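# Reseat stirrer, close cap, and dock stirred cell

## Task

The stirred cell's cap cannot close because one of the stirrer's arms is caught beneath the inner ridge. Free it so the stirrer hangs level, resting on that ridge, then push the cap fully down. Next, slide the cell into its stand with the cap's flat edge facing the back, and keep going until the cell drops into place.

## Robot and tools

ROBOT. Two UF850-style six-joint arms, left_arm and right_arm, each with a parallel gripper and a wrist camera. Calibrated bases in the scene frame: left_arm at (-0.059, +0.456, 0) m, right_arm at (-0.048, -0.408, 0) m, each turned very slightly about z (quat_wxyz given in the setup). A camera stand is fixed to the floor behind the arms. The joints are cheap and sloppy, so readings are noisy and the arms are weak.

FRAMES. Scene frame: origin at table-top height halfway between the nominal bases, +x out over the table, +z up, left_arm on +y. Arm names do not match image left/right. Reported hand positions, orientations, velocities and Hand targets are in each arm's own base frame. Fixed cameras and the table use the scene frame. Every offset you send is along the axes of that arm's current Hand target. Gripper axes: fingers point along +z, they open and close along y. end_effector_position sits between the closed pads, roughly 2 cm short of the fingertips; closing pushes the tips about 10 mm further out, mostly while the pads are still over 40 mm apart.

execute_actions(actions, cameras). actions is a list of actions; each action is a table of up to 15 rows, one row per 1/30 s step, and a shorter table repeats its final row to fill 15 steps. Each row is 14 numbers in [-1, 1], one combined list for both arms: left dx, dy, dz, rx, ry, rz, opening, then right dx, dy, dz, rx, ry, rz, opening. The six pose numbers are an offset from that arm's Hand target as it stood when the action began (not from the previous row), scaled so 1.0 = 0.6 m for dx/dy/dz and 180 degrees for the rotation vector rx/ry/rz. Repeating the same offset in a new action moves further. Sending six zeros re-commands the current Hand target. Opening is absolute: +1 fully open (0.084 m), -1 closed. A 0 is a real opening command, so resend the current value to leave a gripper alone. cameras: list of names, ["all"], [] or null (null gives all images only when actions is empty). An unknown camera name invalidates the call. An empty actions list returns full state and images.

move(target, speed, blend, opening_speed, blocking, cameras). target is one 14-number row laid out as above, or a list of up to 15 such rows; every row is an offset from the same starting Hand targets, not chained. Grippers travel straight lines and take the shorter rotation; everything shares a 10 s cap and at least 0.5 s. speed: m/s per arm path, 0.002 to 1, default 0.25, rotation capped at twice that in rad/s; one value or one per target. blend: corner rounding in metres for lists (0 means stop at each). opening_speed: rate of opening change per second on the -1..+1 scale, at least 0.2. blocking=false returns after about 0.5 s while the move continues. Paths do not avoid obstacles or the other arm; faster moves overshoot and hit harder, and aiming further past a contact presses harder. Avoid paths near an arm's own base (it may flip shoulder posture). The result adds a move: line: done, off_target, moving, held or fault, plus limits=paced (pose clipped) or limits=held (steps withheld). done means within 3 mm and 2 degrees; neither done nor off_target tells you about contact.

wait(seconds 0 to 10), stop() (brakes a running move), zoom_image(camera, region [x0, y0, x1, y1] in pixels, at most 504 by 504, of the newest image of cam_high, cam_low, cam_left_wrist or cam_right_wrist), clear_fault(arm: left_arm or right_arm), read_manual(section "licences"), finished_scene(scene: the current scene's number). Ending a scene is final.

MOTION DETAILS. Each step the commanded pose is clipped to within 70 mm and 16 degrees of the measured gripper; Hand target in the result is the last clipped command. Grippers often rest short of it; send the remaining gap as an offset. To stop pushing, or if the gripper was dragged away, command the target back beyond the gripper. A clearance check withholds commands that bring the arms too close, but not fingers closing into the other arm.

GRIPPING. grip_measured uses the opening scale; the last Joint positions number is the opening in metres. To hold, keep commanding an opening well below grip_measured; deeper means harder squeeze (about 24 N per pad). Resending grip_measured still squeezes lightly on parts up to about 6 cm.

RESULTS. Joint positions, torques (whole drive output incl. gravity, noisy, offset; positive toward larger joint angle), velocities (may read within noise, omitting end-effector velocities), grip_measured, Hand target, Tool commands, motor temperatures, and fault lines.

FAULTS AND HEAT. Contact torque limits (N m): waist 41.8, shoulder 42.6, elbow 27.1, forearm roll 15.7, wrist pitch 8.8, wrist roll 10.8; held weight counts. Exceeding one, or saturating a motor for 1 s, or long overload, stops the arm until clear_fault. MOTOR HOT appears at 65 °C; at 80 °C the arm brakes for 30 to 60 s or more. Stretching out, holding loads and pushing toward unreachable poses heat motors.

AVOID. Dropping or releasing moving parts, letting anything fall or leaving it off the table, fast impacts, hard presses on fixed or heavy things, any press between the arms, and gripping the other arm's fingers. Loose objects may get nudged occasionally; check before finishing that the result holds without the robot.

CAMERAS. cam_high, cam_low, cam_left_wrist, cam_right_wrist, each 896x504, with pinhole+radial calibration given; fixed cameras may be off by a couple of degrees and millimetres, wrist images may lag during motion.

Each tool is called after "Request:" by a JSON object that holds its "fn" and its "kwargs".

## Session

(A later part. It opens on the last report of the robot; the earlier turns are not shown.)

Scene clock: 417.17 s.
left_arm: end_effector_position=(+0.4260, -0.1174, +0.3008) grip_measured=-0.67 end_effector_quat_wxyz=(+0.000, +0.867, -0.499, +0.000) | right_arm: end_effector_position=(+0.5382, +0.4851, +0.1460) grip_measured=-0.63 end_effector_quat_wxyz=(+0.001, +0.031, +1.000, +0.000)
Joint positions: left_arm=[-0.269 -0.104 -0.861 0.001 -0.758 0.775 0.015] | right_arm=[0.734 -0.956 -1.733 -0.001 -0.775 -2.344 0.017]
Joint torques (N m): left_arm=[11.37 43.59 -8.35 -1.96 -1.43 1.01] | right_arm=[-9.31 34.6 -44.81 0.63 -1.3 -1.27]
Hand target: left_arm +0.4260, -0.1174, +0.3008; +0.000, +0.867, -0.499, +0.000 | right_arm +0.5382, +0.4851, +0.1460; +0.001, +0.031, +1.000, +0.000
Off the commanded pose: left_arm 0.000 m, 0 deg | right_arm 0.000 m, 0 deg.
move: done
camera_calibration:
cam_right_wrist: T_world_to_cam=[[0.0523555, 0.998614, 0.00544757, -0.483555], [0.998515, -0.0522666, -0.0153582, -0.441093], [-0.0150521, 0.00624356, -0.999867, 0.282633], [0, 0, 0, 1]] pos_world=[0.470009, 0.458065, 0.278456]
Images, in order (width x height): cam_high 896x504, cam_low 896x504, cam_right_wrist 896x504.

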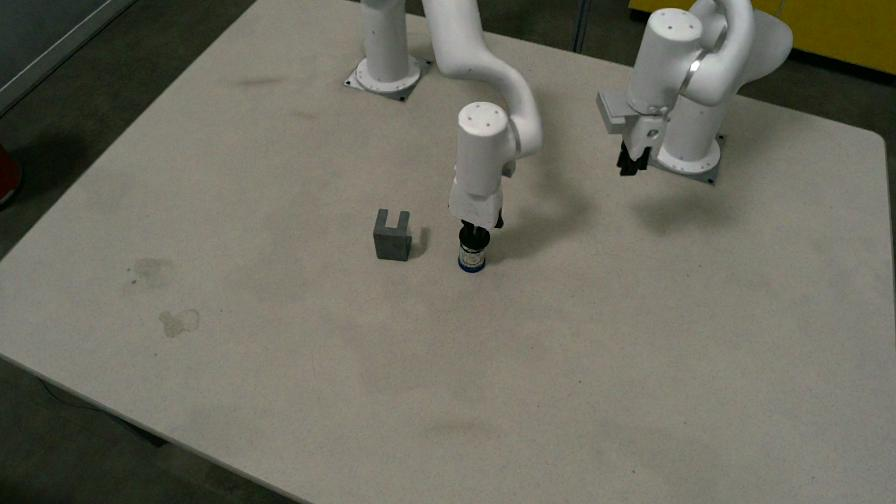

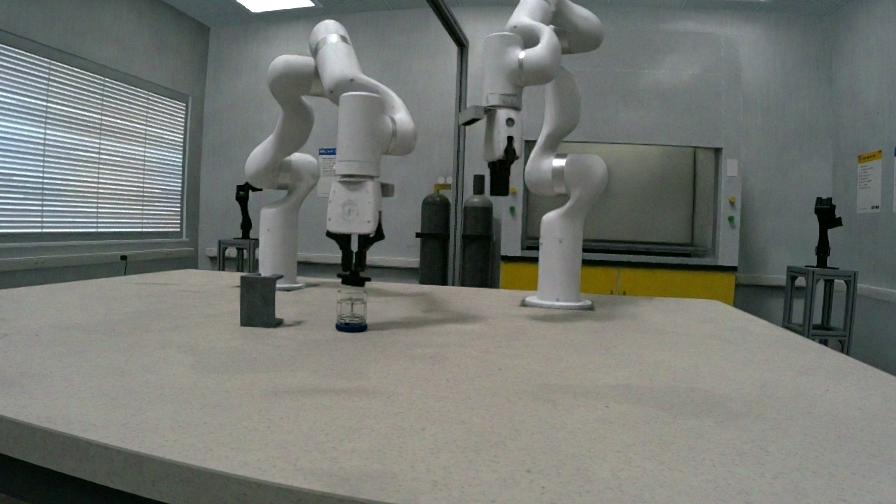

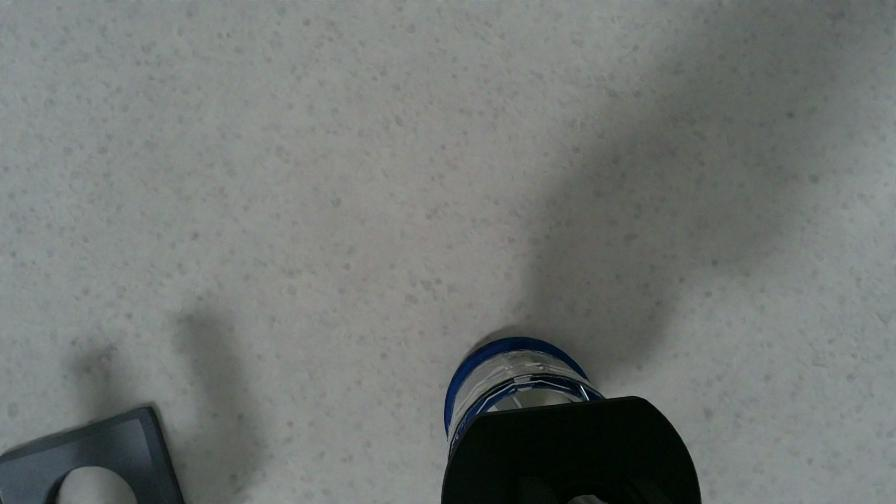

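Request:
{"fn": "move", "kwargs": {"target": [[0,0,0,0,0,0,-0.65,0.0028,-0.0057,0.0,0,0,0,-1],[0,0,0,0,0,0,-0.65,0.0028,-0.0057,0.017,0,0,0,-1]], "speed": 0.04, "cameras": ["cam_low","cam_high","cam_right_wrist"]}}

Request:
{"fn": "zoom_image", "kwargs": {"camera": "cam_low", "region": [320, 255, 380, 345]}}

Request:
{"fn": "zoom_image", "kwargs": {"camera": "cam_high", "region": [435, 200, 515, 280]}}

Scene clock: 429.73 s.
left_arm: end_effector_position=(+0.4260, -0.1174, +0.3008) grip_measured=-0.67 end_effector_quat_wxyz=(+0.000, +0.867, -0.499, +0.000) | right_arm: end_effector_position=(+0.5364, +0.4818, +0.1358) grip_measured=-0.63 end_effector_quat_wxyz=(+0.001, +0.031, +1.000, +0.000)
Joint positions: left_arm=[-0.269 -0.104 -0.861 0.001 -0.758 0.775 0.015] | right_arm=[0.732 -0.96 -1.715 -0.001 -0.753 -2.346 0.017]
Joint torques (N m): left_arm=[12.01 44.54 -8.25 -1.74 -1.39 0.81] | right_arm=[-9.43 33.18 -8.46 0.68 1.58 -1.35]
Hand target: left_arm +0.4260, -0.1174, +0.3008; +0.000, +0.867, -0.499, +0.000 | right_arm +0.5364, +0.4818, +0.1358; +0.001, +0.031, +1.000, +0.000
Off the commanded pose: left_arm 0.000 m, 0 deg | right_arm 0.000 m, 0 deg.
move: done
camera_calibration:
cam_right_wrist: T_world_to_cam=[[0.052356, 0.998614, 0.00544234, -0.480109], [0.998514, -0.0522665, -0.015458, -0.439596], [-0.0151521, 0.00624357, -0.999866, 0.272575], [0, 0, 0, 1]] pos_world=[0.468209, 0.454765, 0.268356]
Images, in order (width x height): cam_high 896x504, cam_low 896x504, cam_right_wrist 896x504.

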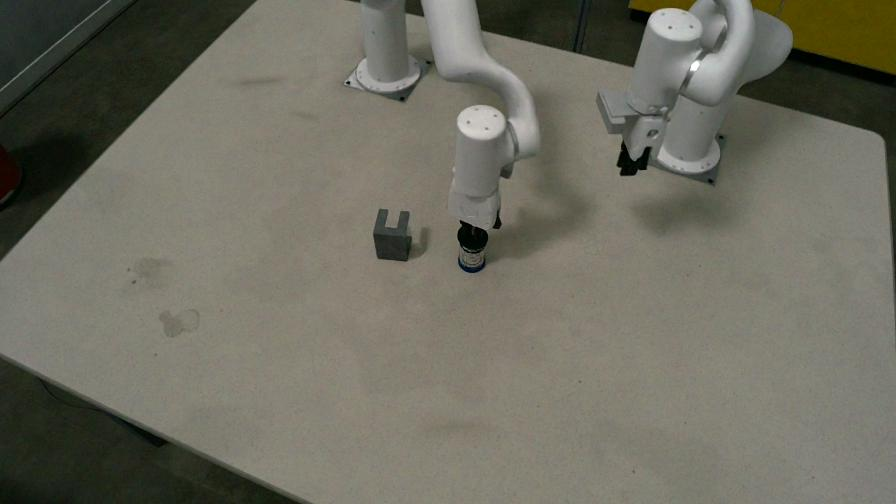

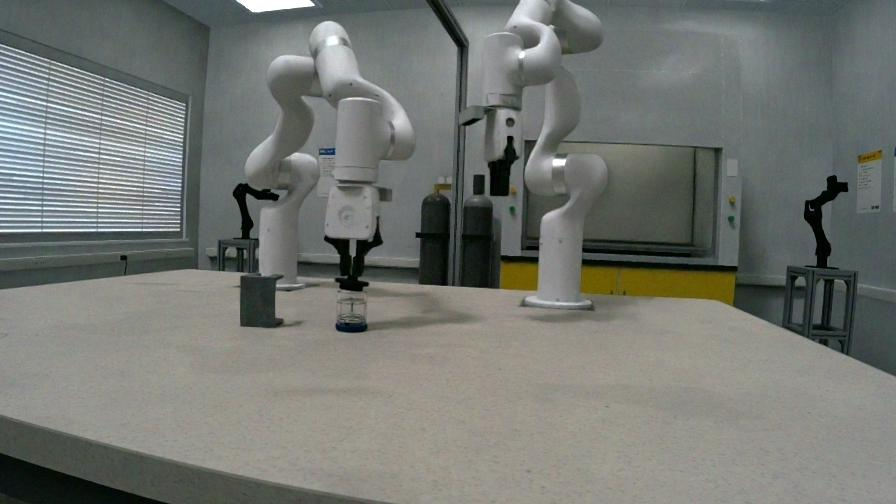

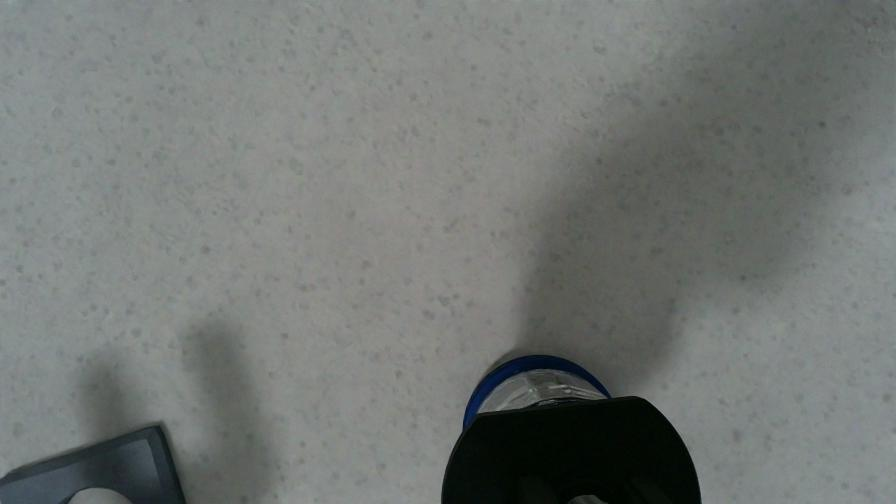

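Scaled by 5.600.

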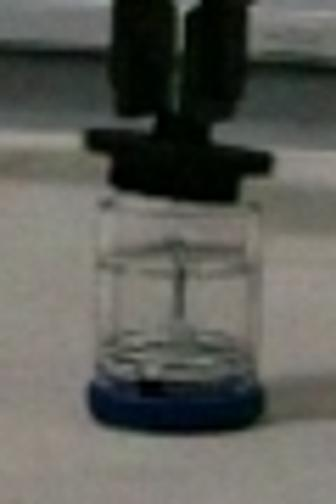

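Scaled by 6.300.

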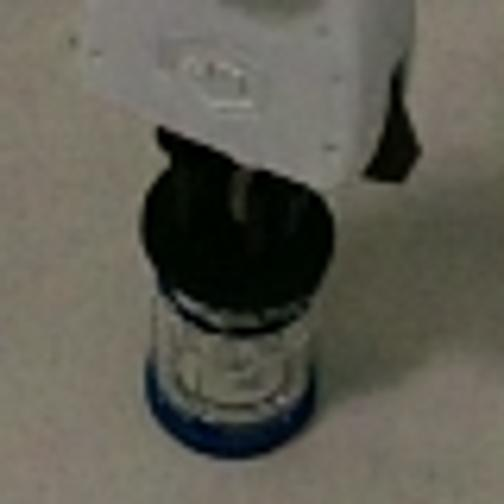

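Request:
{"fn": "move", "kwargs": {"target": [[0,0,0,0,0,0,-0.65,0,0,0.0,-0.018,0,0,-1],[0,0,0,0,0,0,-0.65,0,0,0.010,-0.018,0,0,-1]], "speed": 0.03, "cameras": ["cam_low"]}}

Request:
{"fn": "zoom_image", "kwargs": {"camera": "cam_low", "region": [320, 255, 380, 345]}}

Scene clock: 440.20 s.
left_arm: end_effector_position=(+0.4260, -0.1174, +0.3008) grip_measured=-0.67 end_effector_quat_wxyz=(+0.000, +0.867, -0.499, +0.000) | right_arm: end_effector_position=(+0.5364, +0.4819, +0.1298) grip_measured=-0.63 end_effector_quat_wxyz=(+0.002, +0.031, +0.999, +0.029)
Joint positions: left_arm=[-0.269 -0.104 -0.861 0.001 -0.758 0.775 0.015] | right_arm=[0.718 -0.944 -1.67 0.063 -0.686 -2.408 0.016]
Joint torques (N m): left_arm=[11.16 43.95 -8.87 -2.13 -1.46 0.73] | right_arm=[-9.04 31.26 -10.26 2.8 1.39 -1.28]
Hand target: left_arm +0.4260, -0.1174, +0.3008; +0.000, +0.867, -0.499, +0.000 | right_arm +0.5364, +0.4819, +0.1298; +0.002, +0.031, +0.999, +0.029
Off the commanded pose: left_arm 0.000 m, 0 deg | right_arm 0.000 m, 0 deg.
move: done
Images, in order (width x height): cam_low 896x504.

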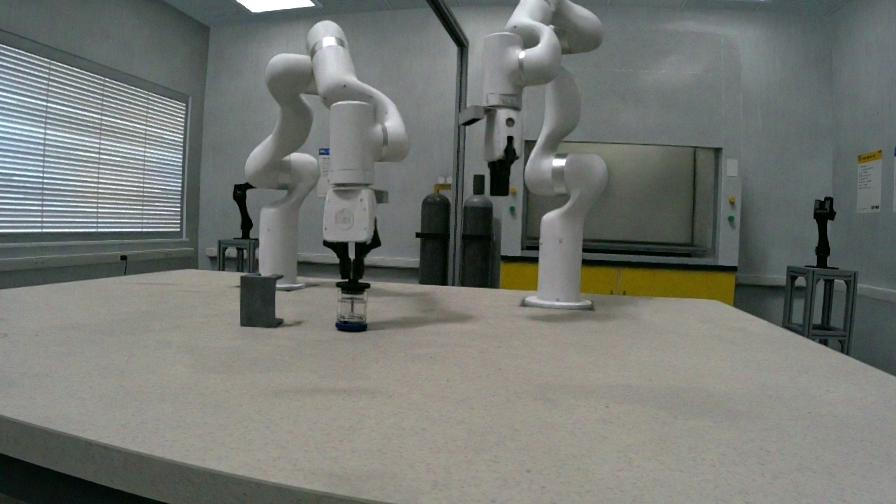

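Scaled by 5.600.

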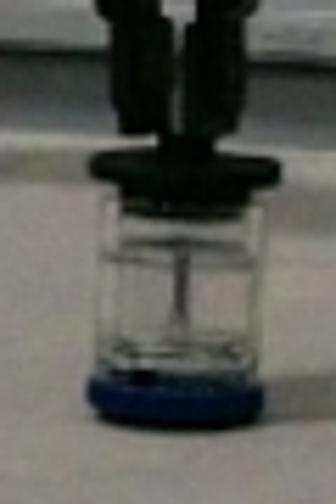

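Request:
{"fn": "move", "kwargs": {"target": [0,0,0,0,0,0,-0.65,0,0,0.010,0,0,0,-1], "speed": 0.02, "cameras": ["cam_low"]}}

Request:
{"fn": "zoom_image", "kwargs": {"camera": "cam_low", "region": [320, 255, 380, 345]}}

Scene clock: 443.77 s.
left_arm: end_effector_position=(+0.4260, -0.1174, +0.3008) grip_measured=-0.67 end_effector_quat_wxyz=(+0.000, +0.867, -0.499, +0.000) | right_arm: end_effector_position=(+0.5365, +0.4822, +0.1239) grip_measured=-0.63 end_effector_quat_wxyz=(+0.002, +0.031, +0.999, +0.029)
Joint positions: left_arm=[-0.269 -0.104 -0.861 0.001 -0.758 0.775 0.015] | right_arm=[0.719 -0.953 -1.671 0.063 -0.678 -2.409 0.016]
Joint torques (N m): left_arm=[10.99 43.94 -8.53 -1.95 -1.44 0.67] | right_arm=[9.8 27.89 -38.5 2.77 1.37 -1.36]
Hand target: left_arm +0.4260, -0.1174, +0.3008; +0.000, +0.867, -0.499, +0.000 | right_arm +0.5364, +0.4822, +0.1238; +0.002, +0.031, +0.999, +0.029
Off the commanded pose: left_arm 0.000 m, 0 deg | right_arm 0.000 m, 0 deg.
move: done
Images, in order (width x height): cam_low 896x504.

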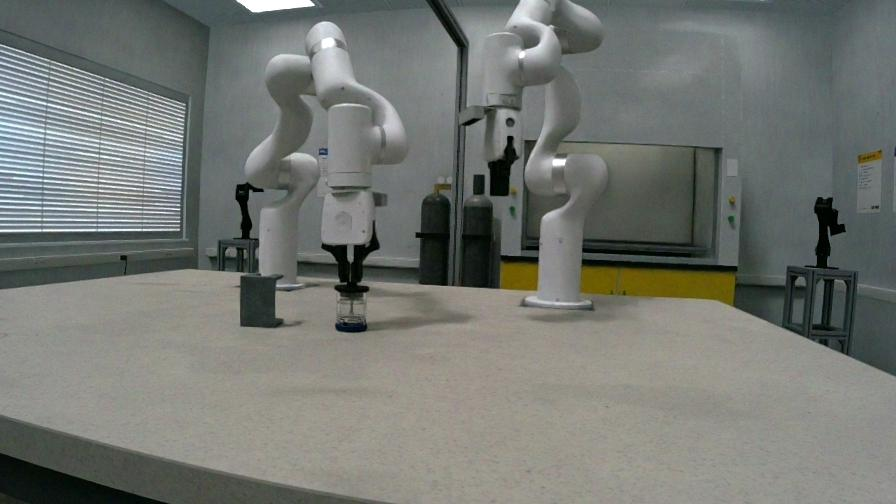

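Scaled by 5.600.

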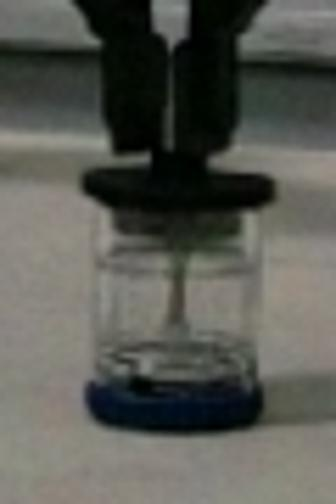

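Flange near rim. Press on.

Request:
{"fn": "move", "kwargs": {"target": [[0,0,0,0,0,0,-0.65,0,0,0.003,0,0,0,-1],[0,0,0,0,0,0,-0.65,0,0,0.006,0,0,0,-1]], "speed": 0.01, "cameras": ["cam_low"]}}

Request:
{"fn": "zoom_image", "kwargs": {"camera": "cam_low", "region": [320, 255, 380, 345]}}

Scene clock: 449.43 s.
left_arm: end_effector_position=(+0.4260, -0.1174, +0.3008) grip_measured=-0.67 end_effector_quat_wxyz=(+0.000, +0.867, -0.499, +0.000) | right_arm: end_effector_position=(+0.5367, +0.4826, +0.1211) grip_measured=-0.63 end_effector_quat_wxyz=(+0.002, +0.031, +0.999, +0.029)
Joint positions: left_arm=[-0.269 -0.104 -0.861 0.001 -0.758 0.775 0.015] | right_arm=[0.719 -0.957 -1.672 0.064 -0.673 -2.409 0.016]
Joint torques (N m): left_arm=[10.99 43.54 -8.63 -1.6 -1.43 0.67] | right_arm=[10.14 16.34 -23.49 2.39 1.47 -1.23]
Hand target: left_arm +0.4260, -0.1174, +0.3008; +0.000, +0.867, -0.499, +0.000 | right_arm +0.5364, +0.4824, +0.1202; +0.002, +0.031, +0.999, +0.029
Off the commanded pose: left_arm 0.000 m, 0 deg | right_arm 0.001 m, 0 deg.
move: done
Images, in order (width x height): cam_low 896x504.

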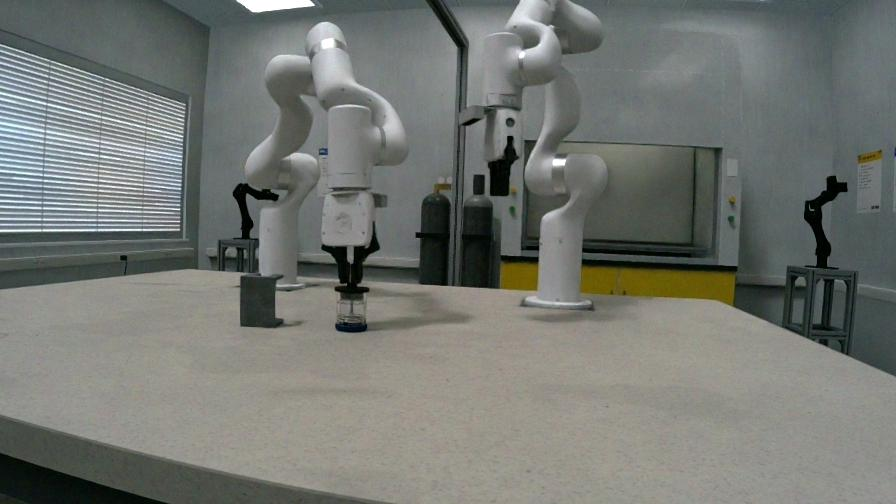

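Scaled by 5.600.

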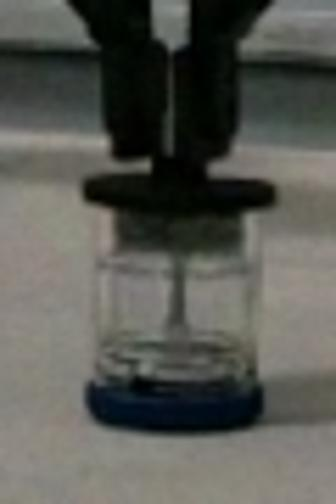

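Request:
{"fn": "move", "kwargs": {"target": [[0,0,0,0,0,0,-0.65,0,0,0.004,0,0,0,-1],[0,0,0,0,0,0,-0.65,0,0,-0.022,0,0,0,-1]], "speed": 0.015, "cameras": ["cam_low"]}}

Request:
{"fn": "zoom_image", "kwargs": {"camera": "cam_low", "region": [320, 255, 380, 345]}}

Scene clock: 454.97 s.
left_arm: end_effector_position=(+0.4260, -0.1174, +0.3008) grip_measured=-0.67 end_effector_quat_wxyz=(+0.000, +0.867, -0.499, +0.000) | right_arm: end_effector_position=(+0.5363, +0.4816, +0.1333) grip_measured=-0.67 end_effector_quat_wxyz=(+0.002, +0.031, +0.999, +0.029)
Joint positions: left_arm=[-0.269 -0.104 -0.861 0.001 -0.758 0.775 0.015] | right_arm=[0.718 -0.939 -1.67 0.062 -0.69 -2.408 0.015]
Joint torques (N m): left_arm=[10.4 44.42 -8.82 -1.99 -1.44 0.48] | right_arm=[-10.03 94.88 -6.92 -1.13 -1.6 0.76]
Hand target: left_arm +0.4260, -0.1174, +0.3008; +0.000, +0.867, -0.499, +0.000 | right_arm +0.5363, +0.4816, +0.1333; +0.002, +0.031, +0.999, +0.029
Off the commanded pose: left_arm 0.000 m, 0 deg | right_arm 0.000 m, 0 deg.
move: done
Images, in order (width x height): cam_low 896x504.

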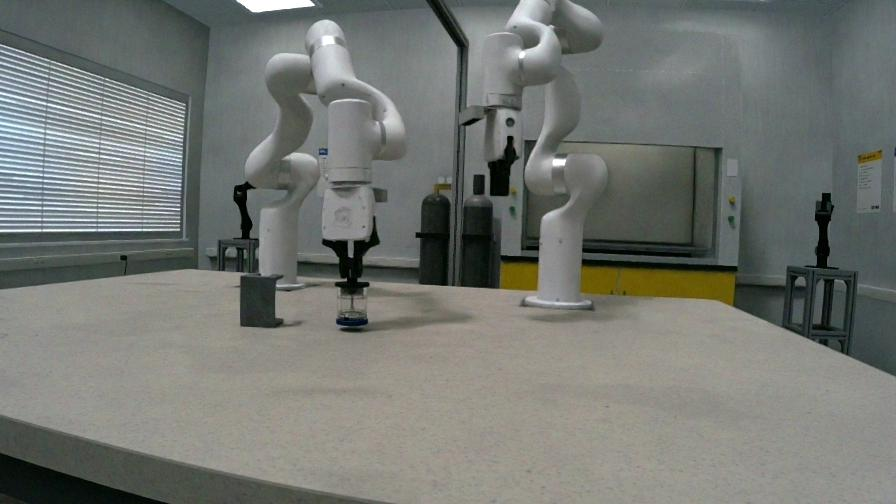

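Scaled by 5.600.

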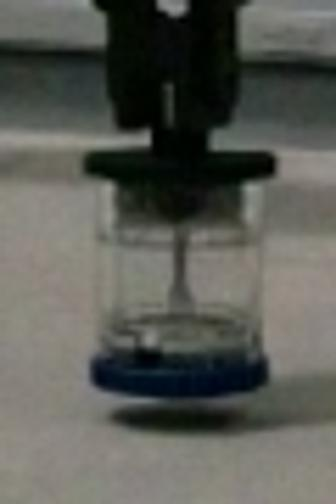

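Request:
{"fn": "move", "kwargs": {"target": [[0,0,0,0,0,0,-0.65,0,0.0033,-0.058,0,0,0,-1],[0,0,0,0,0,0,-0.65,0.0542,-0.375,-0.0795,0,-0.0268,0.474,-1],[0,0,0,0,0,0,-0.65,0.0542,-0.375,-0.0795,0,-0.0537,0.948,-1]], "speed": [0.05,0.3,0.5], "cameras": ["cam_low","cam_high","cam_right_wrist"]}}

Scene clock: 472.20 s.
left_arm: end_effector_position=(+0.4260, -0.1174, +0.3008) grip_measured=-0.67 end_effector_quat_wxyz=(+0.000, +0.867, -0.499, +0.000) | right_arm: end_effector_position=(+0.4896, +0.2568, +0.1680) grip_measured=-0.67 end_effector_quat_wxyz=(+0.028, +0.998, +0.048, +0.002)
Joint positions: left_arm=[-0.269 -0.104 -0.861 0.001 -0.758 0.775 0.015] | right_arm=[0.506 -0.556 -1.111 -0.095 -0.578 0.491 0.015]
Joint torques (N m): left_arm=[10.63 42.95 -9.51 -1.94 -1.43 0.37] | right_arm=[10.84 23.78 -42.78 -1.4 -1.7 1.36]
Hand target: left_arm +0.4260, -0.1174, +0.3008; +0.000, +0.867, -0.499, +0.000 | right_arm +0.4896, +0.2568, +0.1680; +0.028, +0.998, +0.048, +0.002
Off the commanded pose: left_arm 0.000 m, 0 deg | right_arm 0.000 m, 0 deg.
move: done
camera_calibration:
cam_right_wrist: T_world_to_cam=[[0.105761, -0.99254, 0.0606577, 0.222827], [-0.994096, -0.107021, -0.0178976, 0.585914], [0.0242558, -0.0584067, -0.997998, 0.302447], [0, 0, 0, 1]] pos_world=[0.551552, 0.301534, 0.298812]
Images, in order (width x height): cam_high 896x504, cam_low 896x504, cam_right_wrist 896x504.

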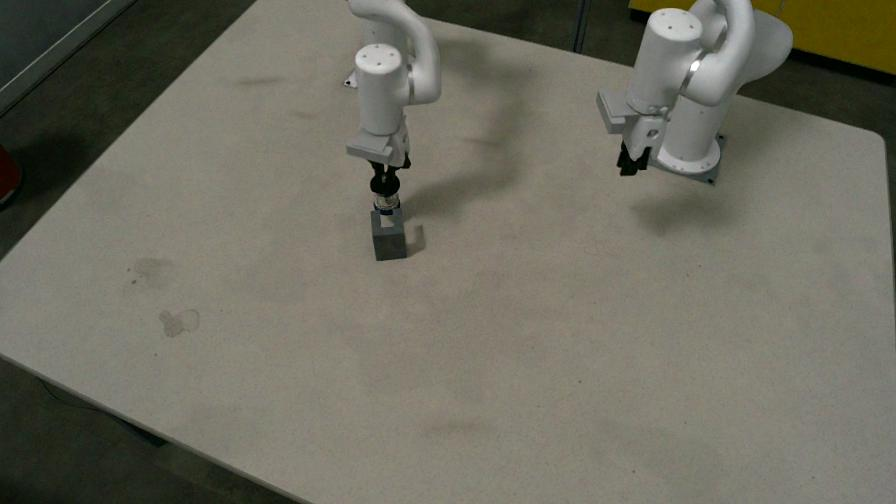

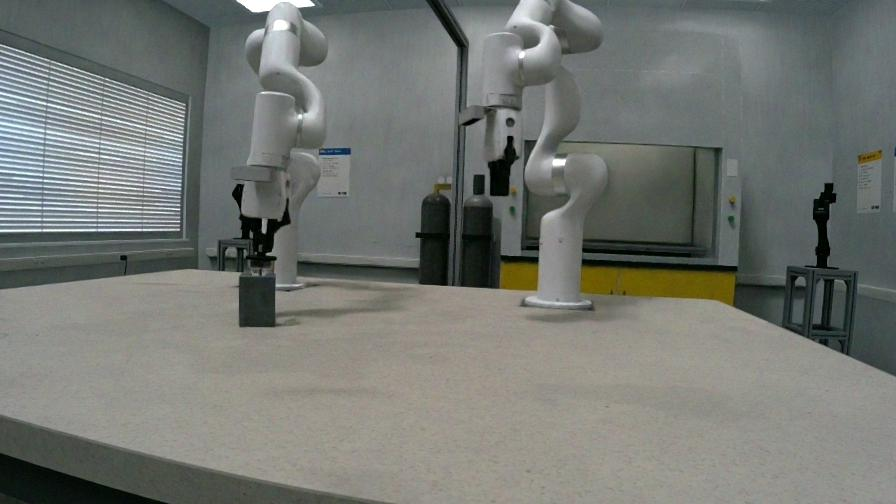

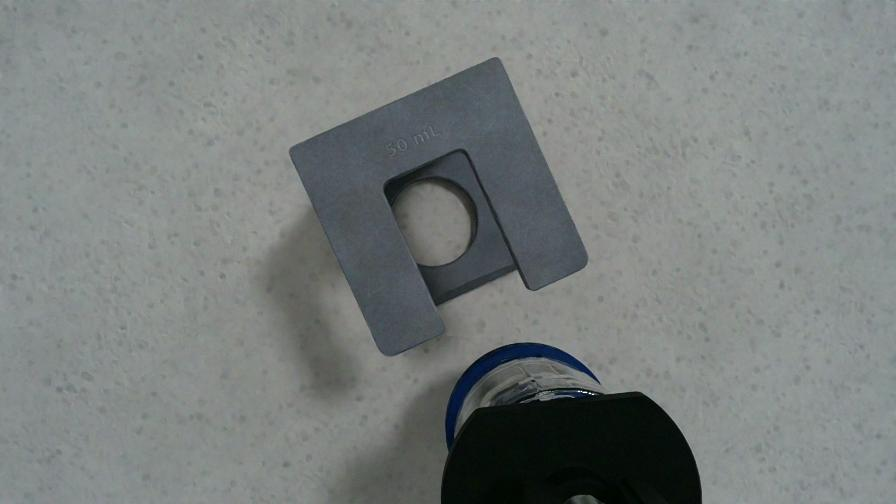

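Request:
{"fn": "move", "kwargs": {"target": [[0,0,0,0,0,0,-0.65,-0.0137,0.019,0,0,0,0,-1],[0,0,0,0,0,0,-0.65,-0.0137,0.019,0,0,0.006,-0.1054,-1],[0,0,0,0,0,0,-0.65,-0.0137,0.0154,0.0700,0,0.006,-0.1054,-1]], "speed": [0.05,0.15,0.08], "cameras": ["cam_low","cam_high","cam_right_wrist"]}}

Request:
{"fn": "zoom_image", "kwargs": {"camera": "cam_high", "region": [345, 170, 435, 270]}}

Scene clock: 488.57 s.
left_arm: end_effector_position=(+0.4260, -0.1174, +0.3008) grip_measured=-0.67 end_effector_quat_wxyz=(+0.000, +0.867, -0.499, +0.000) | right_arm: end_effector_position=(+0.4824, +0.2444, +0.1265) grip_measured=-0.67 end_effector_quat_wxyz=(+0.028, +0.977, +0.212, +0.007)
Joint positions: left_arm=[-0.269 -0.104 -0.861 0.001 -0.758 0.775 0.015] | right_arm=[0.494 -0.595 -1.052 -0.127 -0.462 0.181 0.015]
Joint torques (N m): left_arm=[10.13 43.18 -8.89 -1.85 -1.39 0.1] | right_arm=[-7.99 23.45 -22.97 -1.33 1.73 1.39]
Hand target: left_arm +0.4260, -0.1174, +0.3008; +0.000, +0.867, -0.499, +0.000 | right_arm +0.4826, +0.2445, +0.1266; +0.027, +0.977, +0.212, +0.007
Off the commanded pose: left_arm 0.000 m, 0 deg | right_arm 0.000 m, 0 deg.
move: done
camera_calibration:
cam_right_wrist: T_world_to_cam=[[0.423195, -0.903964, 0.0612765, 0.03895], [-0.905059, -0.424913, -0.0177903, 0.611473], [0.042119, -0.0479301, -0.997962, 0.249329], [0, 0, 0, 1]] pos_world=[0.526434, 0.306983, 0.257312]
Images, in order (width x height): cam_high 896x504, cam_low 896x504, cam_right_wrist 896x504.

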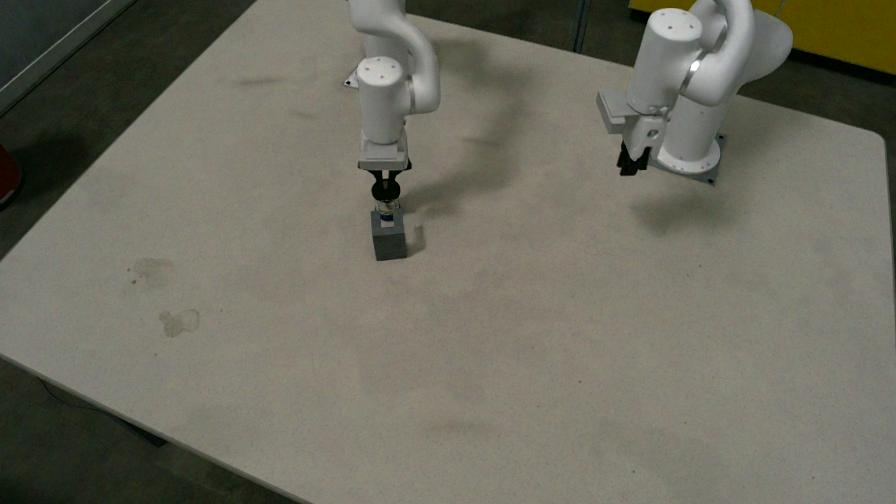

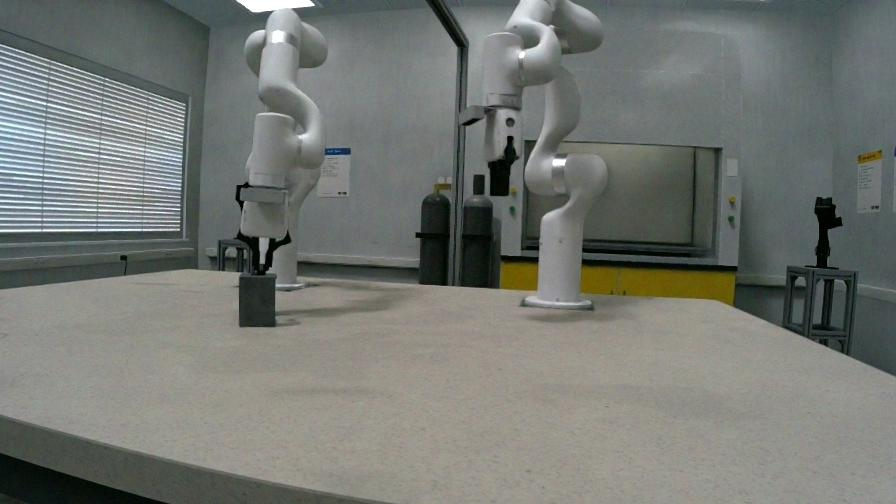

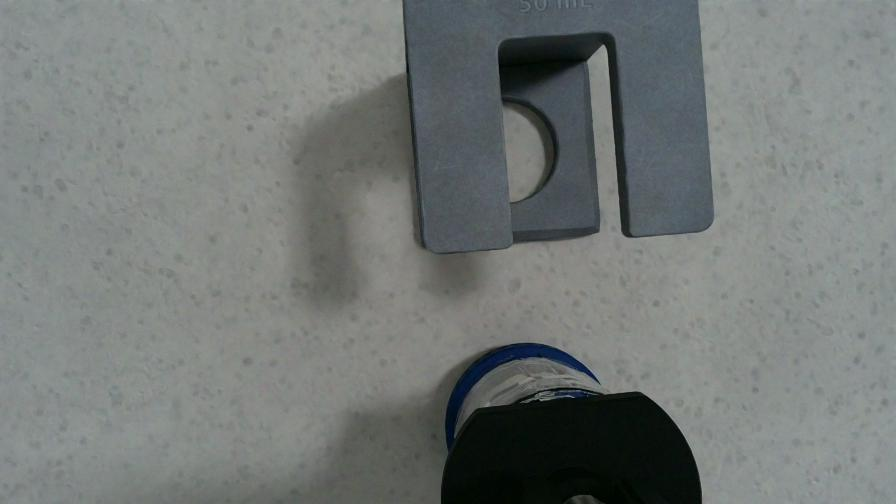

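Scaled by 5.040.

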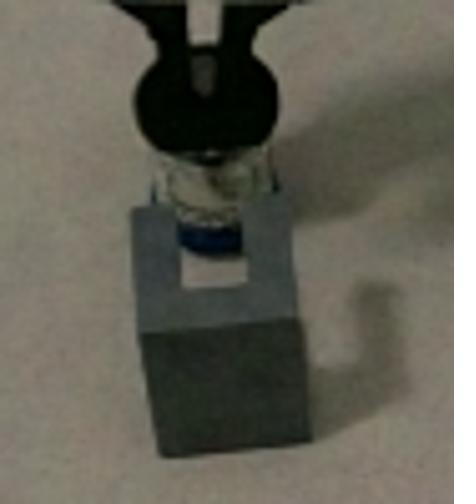

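Request:
{"fn": "move", "kwargs": {"target": [0,0,0,0,0,0,-0.65,0,0,0.0065,0,0,0,-1], "speed": 0.02}}

Scene clock: 492.43 s.
left_arm: end_effector_position=(+0.4260, -0.1174, +0.3008) grip_measured=-0.67 end_effector_quat_wxyz=(+0.000, +0.867, -0.499, +0.000) | right_arm: end_effector_position=(+0.4827, +0.2443, +0.1228) grip_measured=-0.67 end_effector_quat_wxyz=(+0.027, +0.977, +0.212, +0.007)
Joint positions: left_arm=[-0.269 -0.104 -0.861 0.001 -0.758 0.775 0.015] | right_arm=[0.494 -0.603 -1.052 -0.129 -0.455 0.183 0.015]
Joint torques (N m): left_arm=[10.04 43.49 -9.34 -1.6 -1.41 0.13] | right_arm=[-9.27 24.88 -27.99 -1.24 1.65 1.44]
Hand target: left_arm +0.4260, -0.1174, +0.3008; +0.000, +0.867, -0.499, +0.000 | right_arm +0.4827, +0.2443, +0.1227; +0.027, +0.977, +0.212, +0.007
Off the commanded pose: left_arm 0.000 m, 0 deg | right_arm 0.000 m, 0 deg.
move: done

Request:
{"fn": "move", "kwargs": {"target": [[0,0,0,0,0,0,-0.65,0,0,0.003,0,0,0,-1],[0,0,0,0,0,0,-0.65,0,0,0.003,0,0,0,-0.3],[0,0,0,0,0,0,-0.65,0,0,0.002,0.018,0,0,-0.3],[0,0,0,0,0,0,-0.65,0,0,0.002,0.018,0,0,-1]], "speed": 0.02, "opening_speed": 1, "cameras": ["cam_right_wrist"]}}

Scene clock: 500.37 s.
left_arm: end_effector_position=(+0.4260, -0.1174, +0.3008) grip_measured=-0.67 end_effector_quat_wxyz=(+0.000, +0.867, -0.499, +0.000) | right_arm: end_effector_position=(+0.4827, +0.2442, +0.1216) grip_measured=-0.70 end_effector_quat_wxyz=(+0.000, +0.977, +0.212, +0.001)
Joint positions: left_arm=[-0.269 -0.104 -0.861 0.001 -0.758 0.775 0.015] | right_arm=[0.468 -0.603 -1.05 0 -0.445 0.041 0.013]
Joint torques (N m): left_arm=[10.19 44.44 -9.38 -1.85 -1.4 -0.05] | right_arm=[-7 57.01 -6.39 2.41 1.55 -1.36]
Hand target: left_arm +0.4260, -0.1174, +0.3008; +0.000, +0.867, -0.499, +0.000 | right_arm +0.4827, +0.2442, +0.1215; +0.000, +0.977, +0.212, +0.001
Off the commanded pose: left_arm 0.000 m, 0 deg | right_arm 0.000 m, 0 deg.
move: done
camera_calibration:
cam_right_wrist: T_world_to_cam=[[0.42405, -0.905626, 0.00475977, 0.0458426], [-0.905439, -0.424061, -0.018781, 0.61158], [0.019027, 0.00365442, -0.999812, 0.24313], [0, 0, 0, 1]] pos_world=[0.529682, 0.299975, 0.254352]
Images, in order (width x height): cam_right_wrist 896x504.

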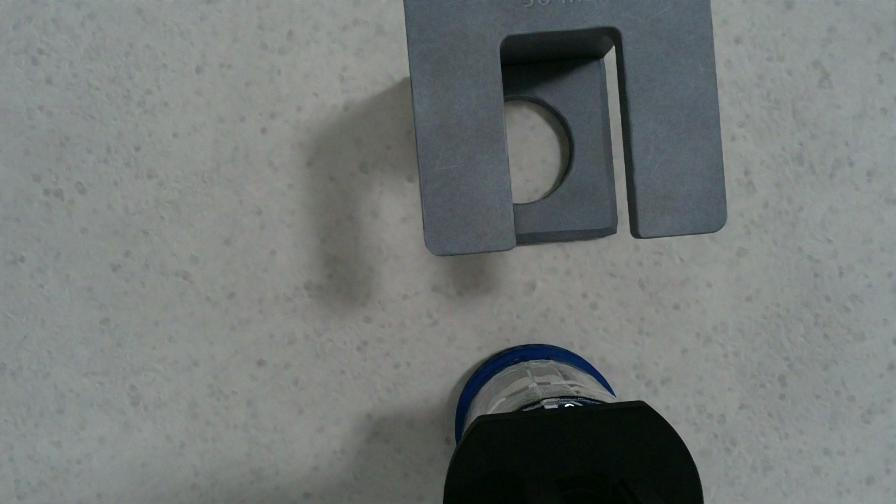

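Request:
{"fn": "move", "kwargs": {"target": [[0,0,0,0,0,0,-0.65,0,0,-0.0175,0,0,0,-1],[0,0,0,0,0,0,-0.65,0.05,0,-0.0175,0,0,0.006,-1]], "speed": 0.04, "cameras": ["cam_right_wrist","cam_low"]}}

Scene clock: 509.57 s.
left_arm: end_effector_position=(+0.4260, -0.1174, +0.3008) grip_measured=-0.67 end_effector_quat_wxyz=(+0.000, +0.867, -0.499, +0.000) | right_arm: end_effector_position=(+0.5099, +0.2566, +0.1321) grip_measured=-0.70 end_effector_quat_wxyz=(+0.000, +0.979, +0.203, +0.001)
Joint positions: left_arm=[-0.269 -0.104 -0.861 0.001 -0.758 0.775 0.015] | right_arm=[0.466 -0.64 -1.146 0 -0.503 0.058 0.013]
Joint torques (N m): left_arm=[9.96 44.09 -9.07 -1.74 -1.37 -0.15] | right_arm=[-9.55 25.08 -41.62 1.35 -1.51 1.45]
Hand target: left_arm +0.4260, -0.1174, +0.3008; +0.000, +0.867, -0.499, +0.000 | right_arm +0.5100, +0.2566, +0.1321; +0.000, +0.979, +0.203, +0.001
Off the commanded pose: left_arm 0.000 m, 0 deg | right_arm 0.000 m, 0 deg.
move: done
camera_calibration:
cam_right_wrist: T_world_to_cam=[[0.406917, -0.913453, 0.00471863, 0.0561889], [-0.913269, -0.406931, -0.0186404, 0.641344], [0.0189473, 0.00327571, -0.999815, 0.25321], [0, 0, 0, 1]] pos_world=[0.558058, 0.31148, 0.264852]
Images, in order (width x height): cam_low 896x504, cam_right_wrist 896x504.

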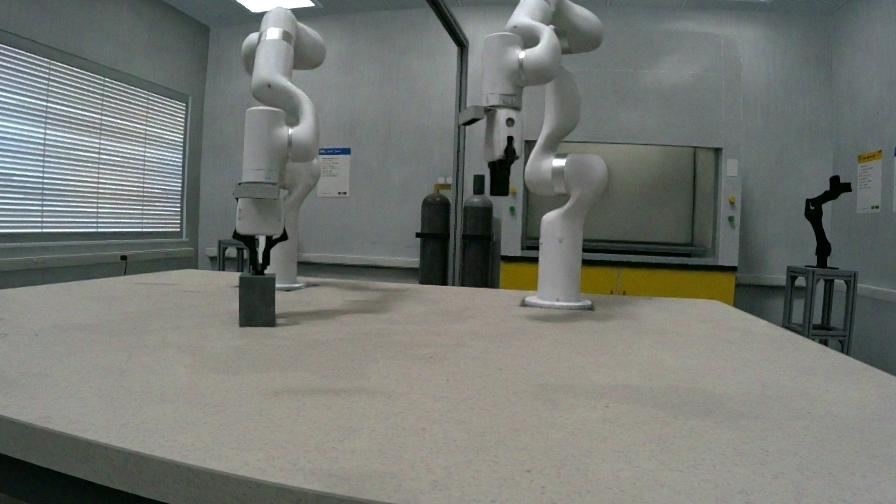

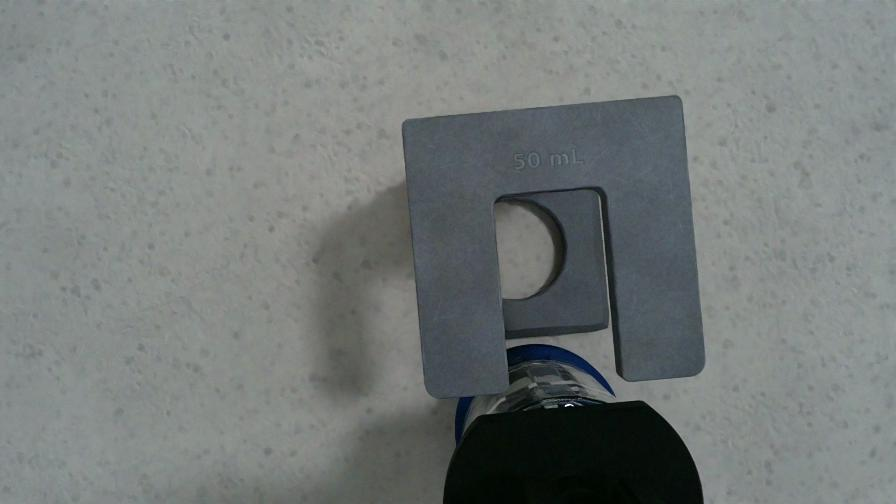

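Request:
{"fn": "move", "kwargs": {"target": [0,0,0,0,0,0,-0.65,0.025,-0.006,0,0,0,0,-1], "speed": 0.03, "cameras": ["cam_right_wrist"]}}

Scene clock: 515.07 s.
left_arm: end_effector_position=(+0.4260, -0.1174, +0.3008) grip_measured=-0.67 end_effector_quat_wxyz=(+0.000, +0.867, -0.499, +0.000) | right_arm: end_effector_position=(+0.5223, +0.2659, +0.1321) grip_measured=-0.70 end_effector_quat_wxyz=(+0.000, +0.979, +0.203, +0.001)
Joint positions: left_arm=[-0.269 -0.104 -0.861 0.001 -0.758 0.775 0.015] | right_arm=[0.471 -0.67 -1.196 0 -0.524 0.063 0.013]
Joint torques (N m): left_arm=[9.52 43.47 -9.34 -2.01 -1.46 -0.24] | right_arm=[9.69 25.77 -43.2 0.26 -1.56 1.39]
Hand target: left_arm +0.4260, -0.1174, +0.3008; +0.000, +0.867, -0.499, +0.000 | right_arm +0.5223, +0.2659, +0.1321; +0.000, +0.979, +0.203, +0.001
Off the commanded pose: left_arm 0.000 m, 0 deg | right_arm 0.000 m, 0 deg.
move: done
camera_calibration:
cam_right_wrist: T_world_to_cam=[[0.406917, -0.913453, 0.00471863, 0.0596789], [-0.913269, -0.406931, -0.0186404, 0.656362], [0.0189473, 0.00327571, -0.999815, 0.252946], [0, 0, 0, 1]] pos_world=[0.570358, 0.32078, 0.264852]
Images, in order (width x height): cam_right_wrist 896x504.

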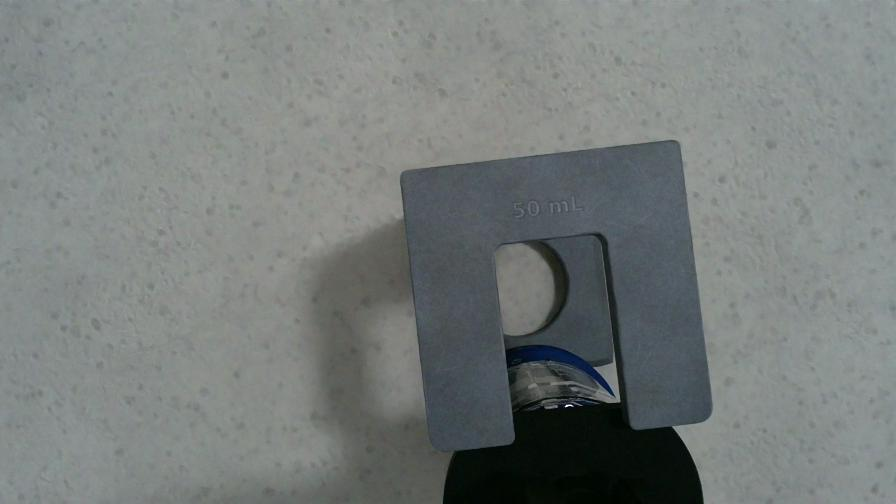

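Request:
{"fn": "move", "kwargs": {"target": [0,0,0,0,0,0,-0.65,0.025,-0.0035,0,0,0,0,-1], "speed": 0.03, "cameras": ["cam_right_wrist"]}}

Scene clock: 519.80 s.
left_arm: end_effector_position=(+0.4260, -0.1174, +0.3008) grip_measured=-0.67 end_effector_quat_wxyz=(+0.000, +0.867, -0.499, +0.000) | right_arm: end_effector_position=(+0.5352, +0.2738, +0.1321) grip_measured=-0.70 end_effector_quat_wxyz=(+0.000, +0.979, +0.203, +0.001)
Joint positions: left_arm=[-0.269 -0.104 -0.861 0.001 -0.758 0.775 0.015] | right_arm=[0.473 -0.699 -1.246 0 -0.545 0.065 0.013]
Joint torques (N m): left_arm=[10.1 43.83 -9 -1.56 -1.43 -0.32] | right_arm=[10.3 27.81 -43.4 0.06 -1.53 1.37]
Hand target: left_arm +0.4260, -0.1174, +0.3008; +0.000, +0.867, -0.499, +0.000 | right_arm +0.5352, +0.2738, +0.1321; +0.000, +0.979, +0.203, +0.001
Off the commanded pose: left_arm 0.000 m, 0 deg | right_arm 0.000 m, 0 deg.
move: done
camera_calibration:
cam_right_wrist: T_world_to_cam=[[0.406917, -0.913453, 0.00471863, 0.061646], [-0.913269, -0.406931, -0.0186404, 0.671358], [0.0189473, 0.00327571, -0.999815, 0.252676], [0, 0, 0, 1]] pos_world=[0.583258, 0.32868, 0.264852]
Images, in order (width x height): cam_right_wrist 896x504.

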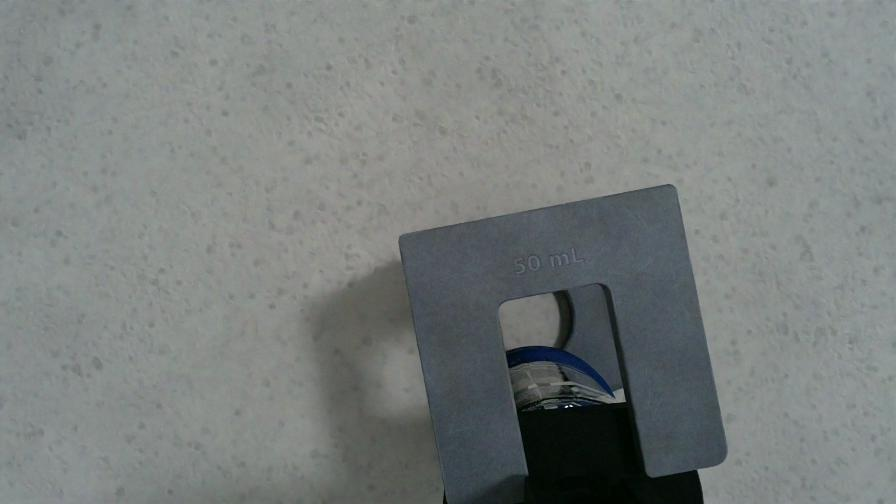

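Request:
{"fn": "move", "kwargs": {"target": [[0,0,0,0,0,0,-0.65,-0.003,0.002,-0.0015,0,0,-0.022,-1],[0,0,0,0,0,0,-0.65,0.015,0.0,-0.0015,0,0,-0.022,-1]], "speed": 0.03, "cameras": ["cam_right_wrist","cam_high"]}}

Request:
{"fn": "zoom_image", "kwargs": {"camera": "cam_high", "region": [345, 170, 435, 270]}}

Scene clock: 529.73 s.
left_arm: end_effector_position=(+0.4260, -0.1174, +0.3008) grip_measured=-0.67 end_effector_quat_wxyz=(+0.000, +0.867, -0.499, +0.000) | right_arm: end_effector_position=(+0.5435, +0.2773, +0.1330) grip_measured=-0.70 end_effector_quat_wxyz=(+0.000, +0.972, +0.237, +0.001)
Joint positions: left_arm=[-0.269 -0.104 -0.861 0.001 -0.758 0.775 0.015] | right_arm=[0.472 -0.716 -1.277 0 -0.56 -0.006 0.013]
Joint torques (N m): left_arm=[9.92 43.76 -9.25 -1.65 -1.42 -0.4] | right_arm=[9.73 27.59 -43.7 1.99 -1.45 0.7]
Hand target: left_arm +0.4260, -0.1174, +0.3008; +0.000, +0.867, -0.499, +0.000 | right_arm +0.5435, +0.2774, +0.1330; +0.000, +0.972, +0.237, +0.001
Off the commanded pose: left_arm 0.000 m, 0 deg | right_arm 0.000 m, 0 deg.
move: done
camera_calibration:
cam_right_wrist: T_world_to_cam=[[0.469025, -0.883172, 0.0048627, 0.0192714], [-0.882986, -0.469029, -0.0186177, 0.681131], [0.0187233, 0.00443844, -0.999815, 0.253212], [0, 0, 0, 1]] pos_world=[0.58765, 0.335366, 0.265753]
Images, in order (width x height): cam_high 896x504, cam_right_wrist 896x504.

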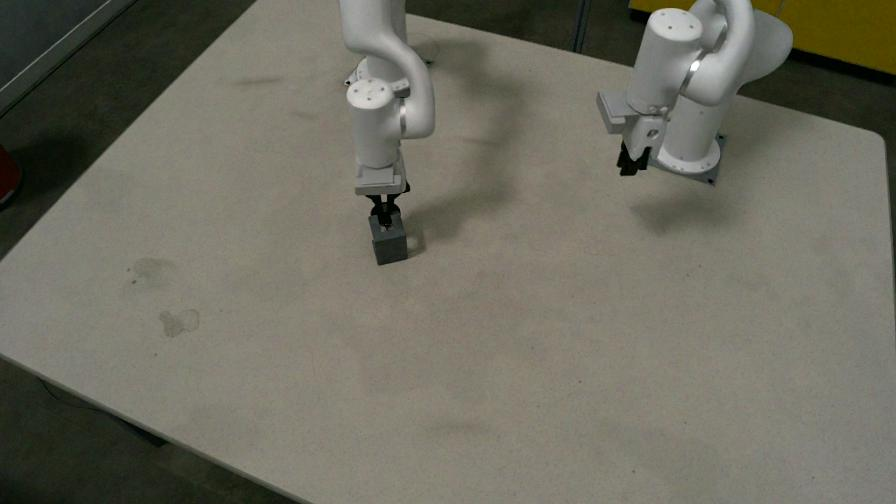

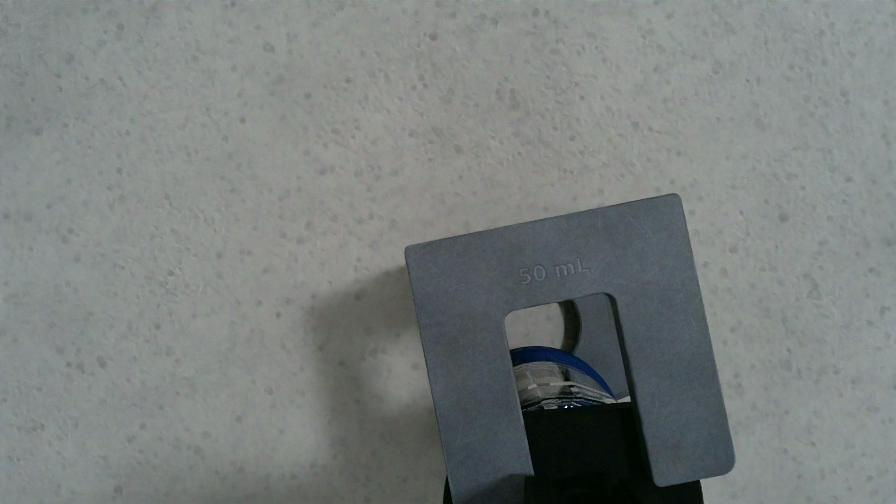

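Scaled by 5.040.

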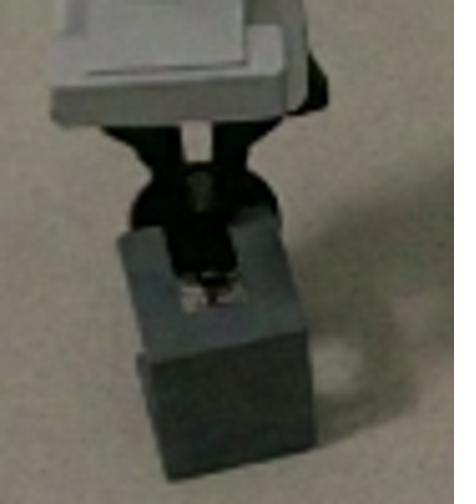

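Request:
{"fn": "zoom_image", "kwargs": {"camera": "cam_right_wrist", "region": [420, 290, 740, 504]}}

Request:
{"fn": "zoom_image", "kwargs": {"camera": "cam_high", "region": [365, 190, 415, 240]}}

Scaled by 1.575.

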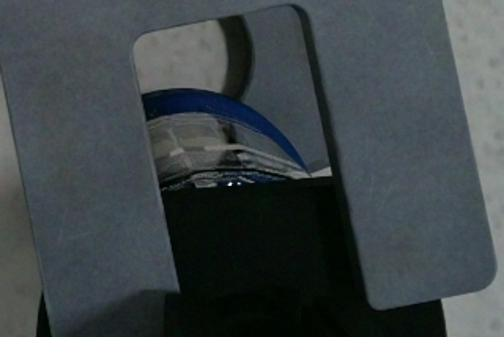

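Scaled by 10.080.

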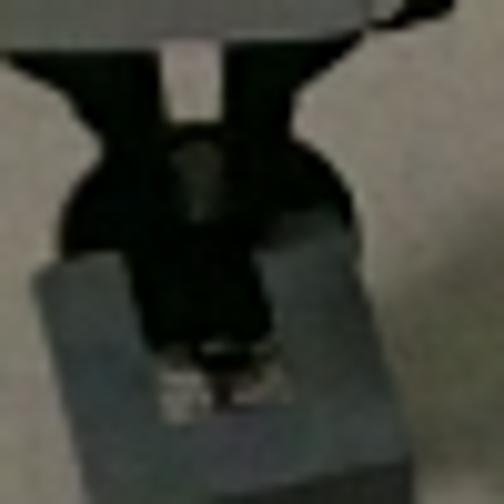

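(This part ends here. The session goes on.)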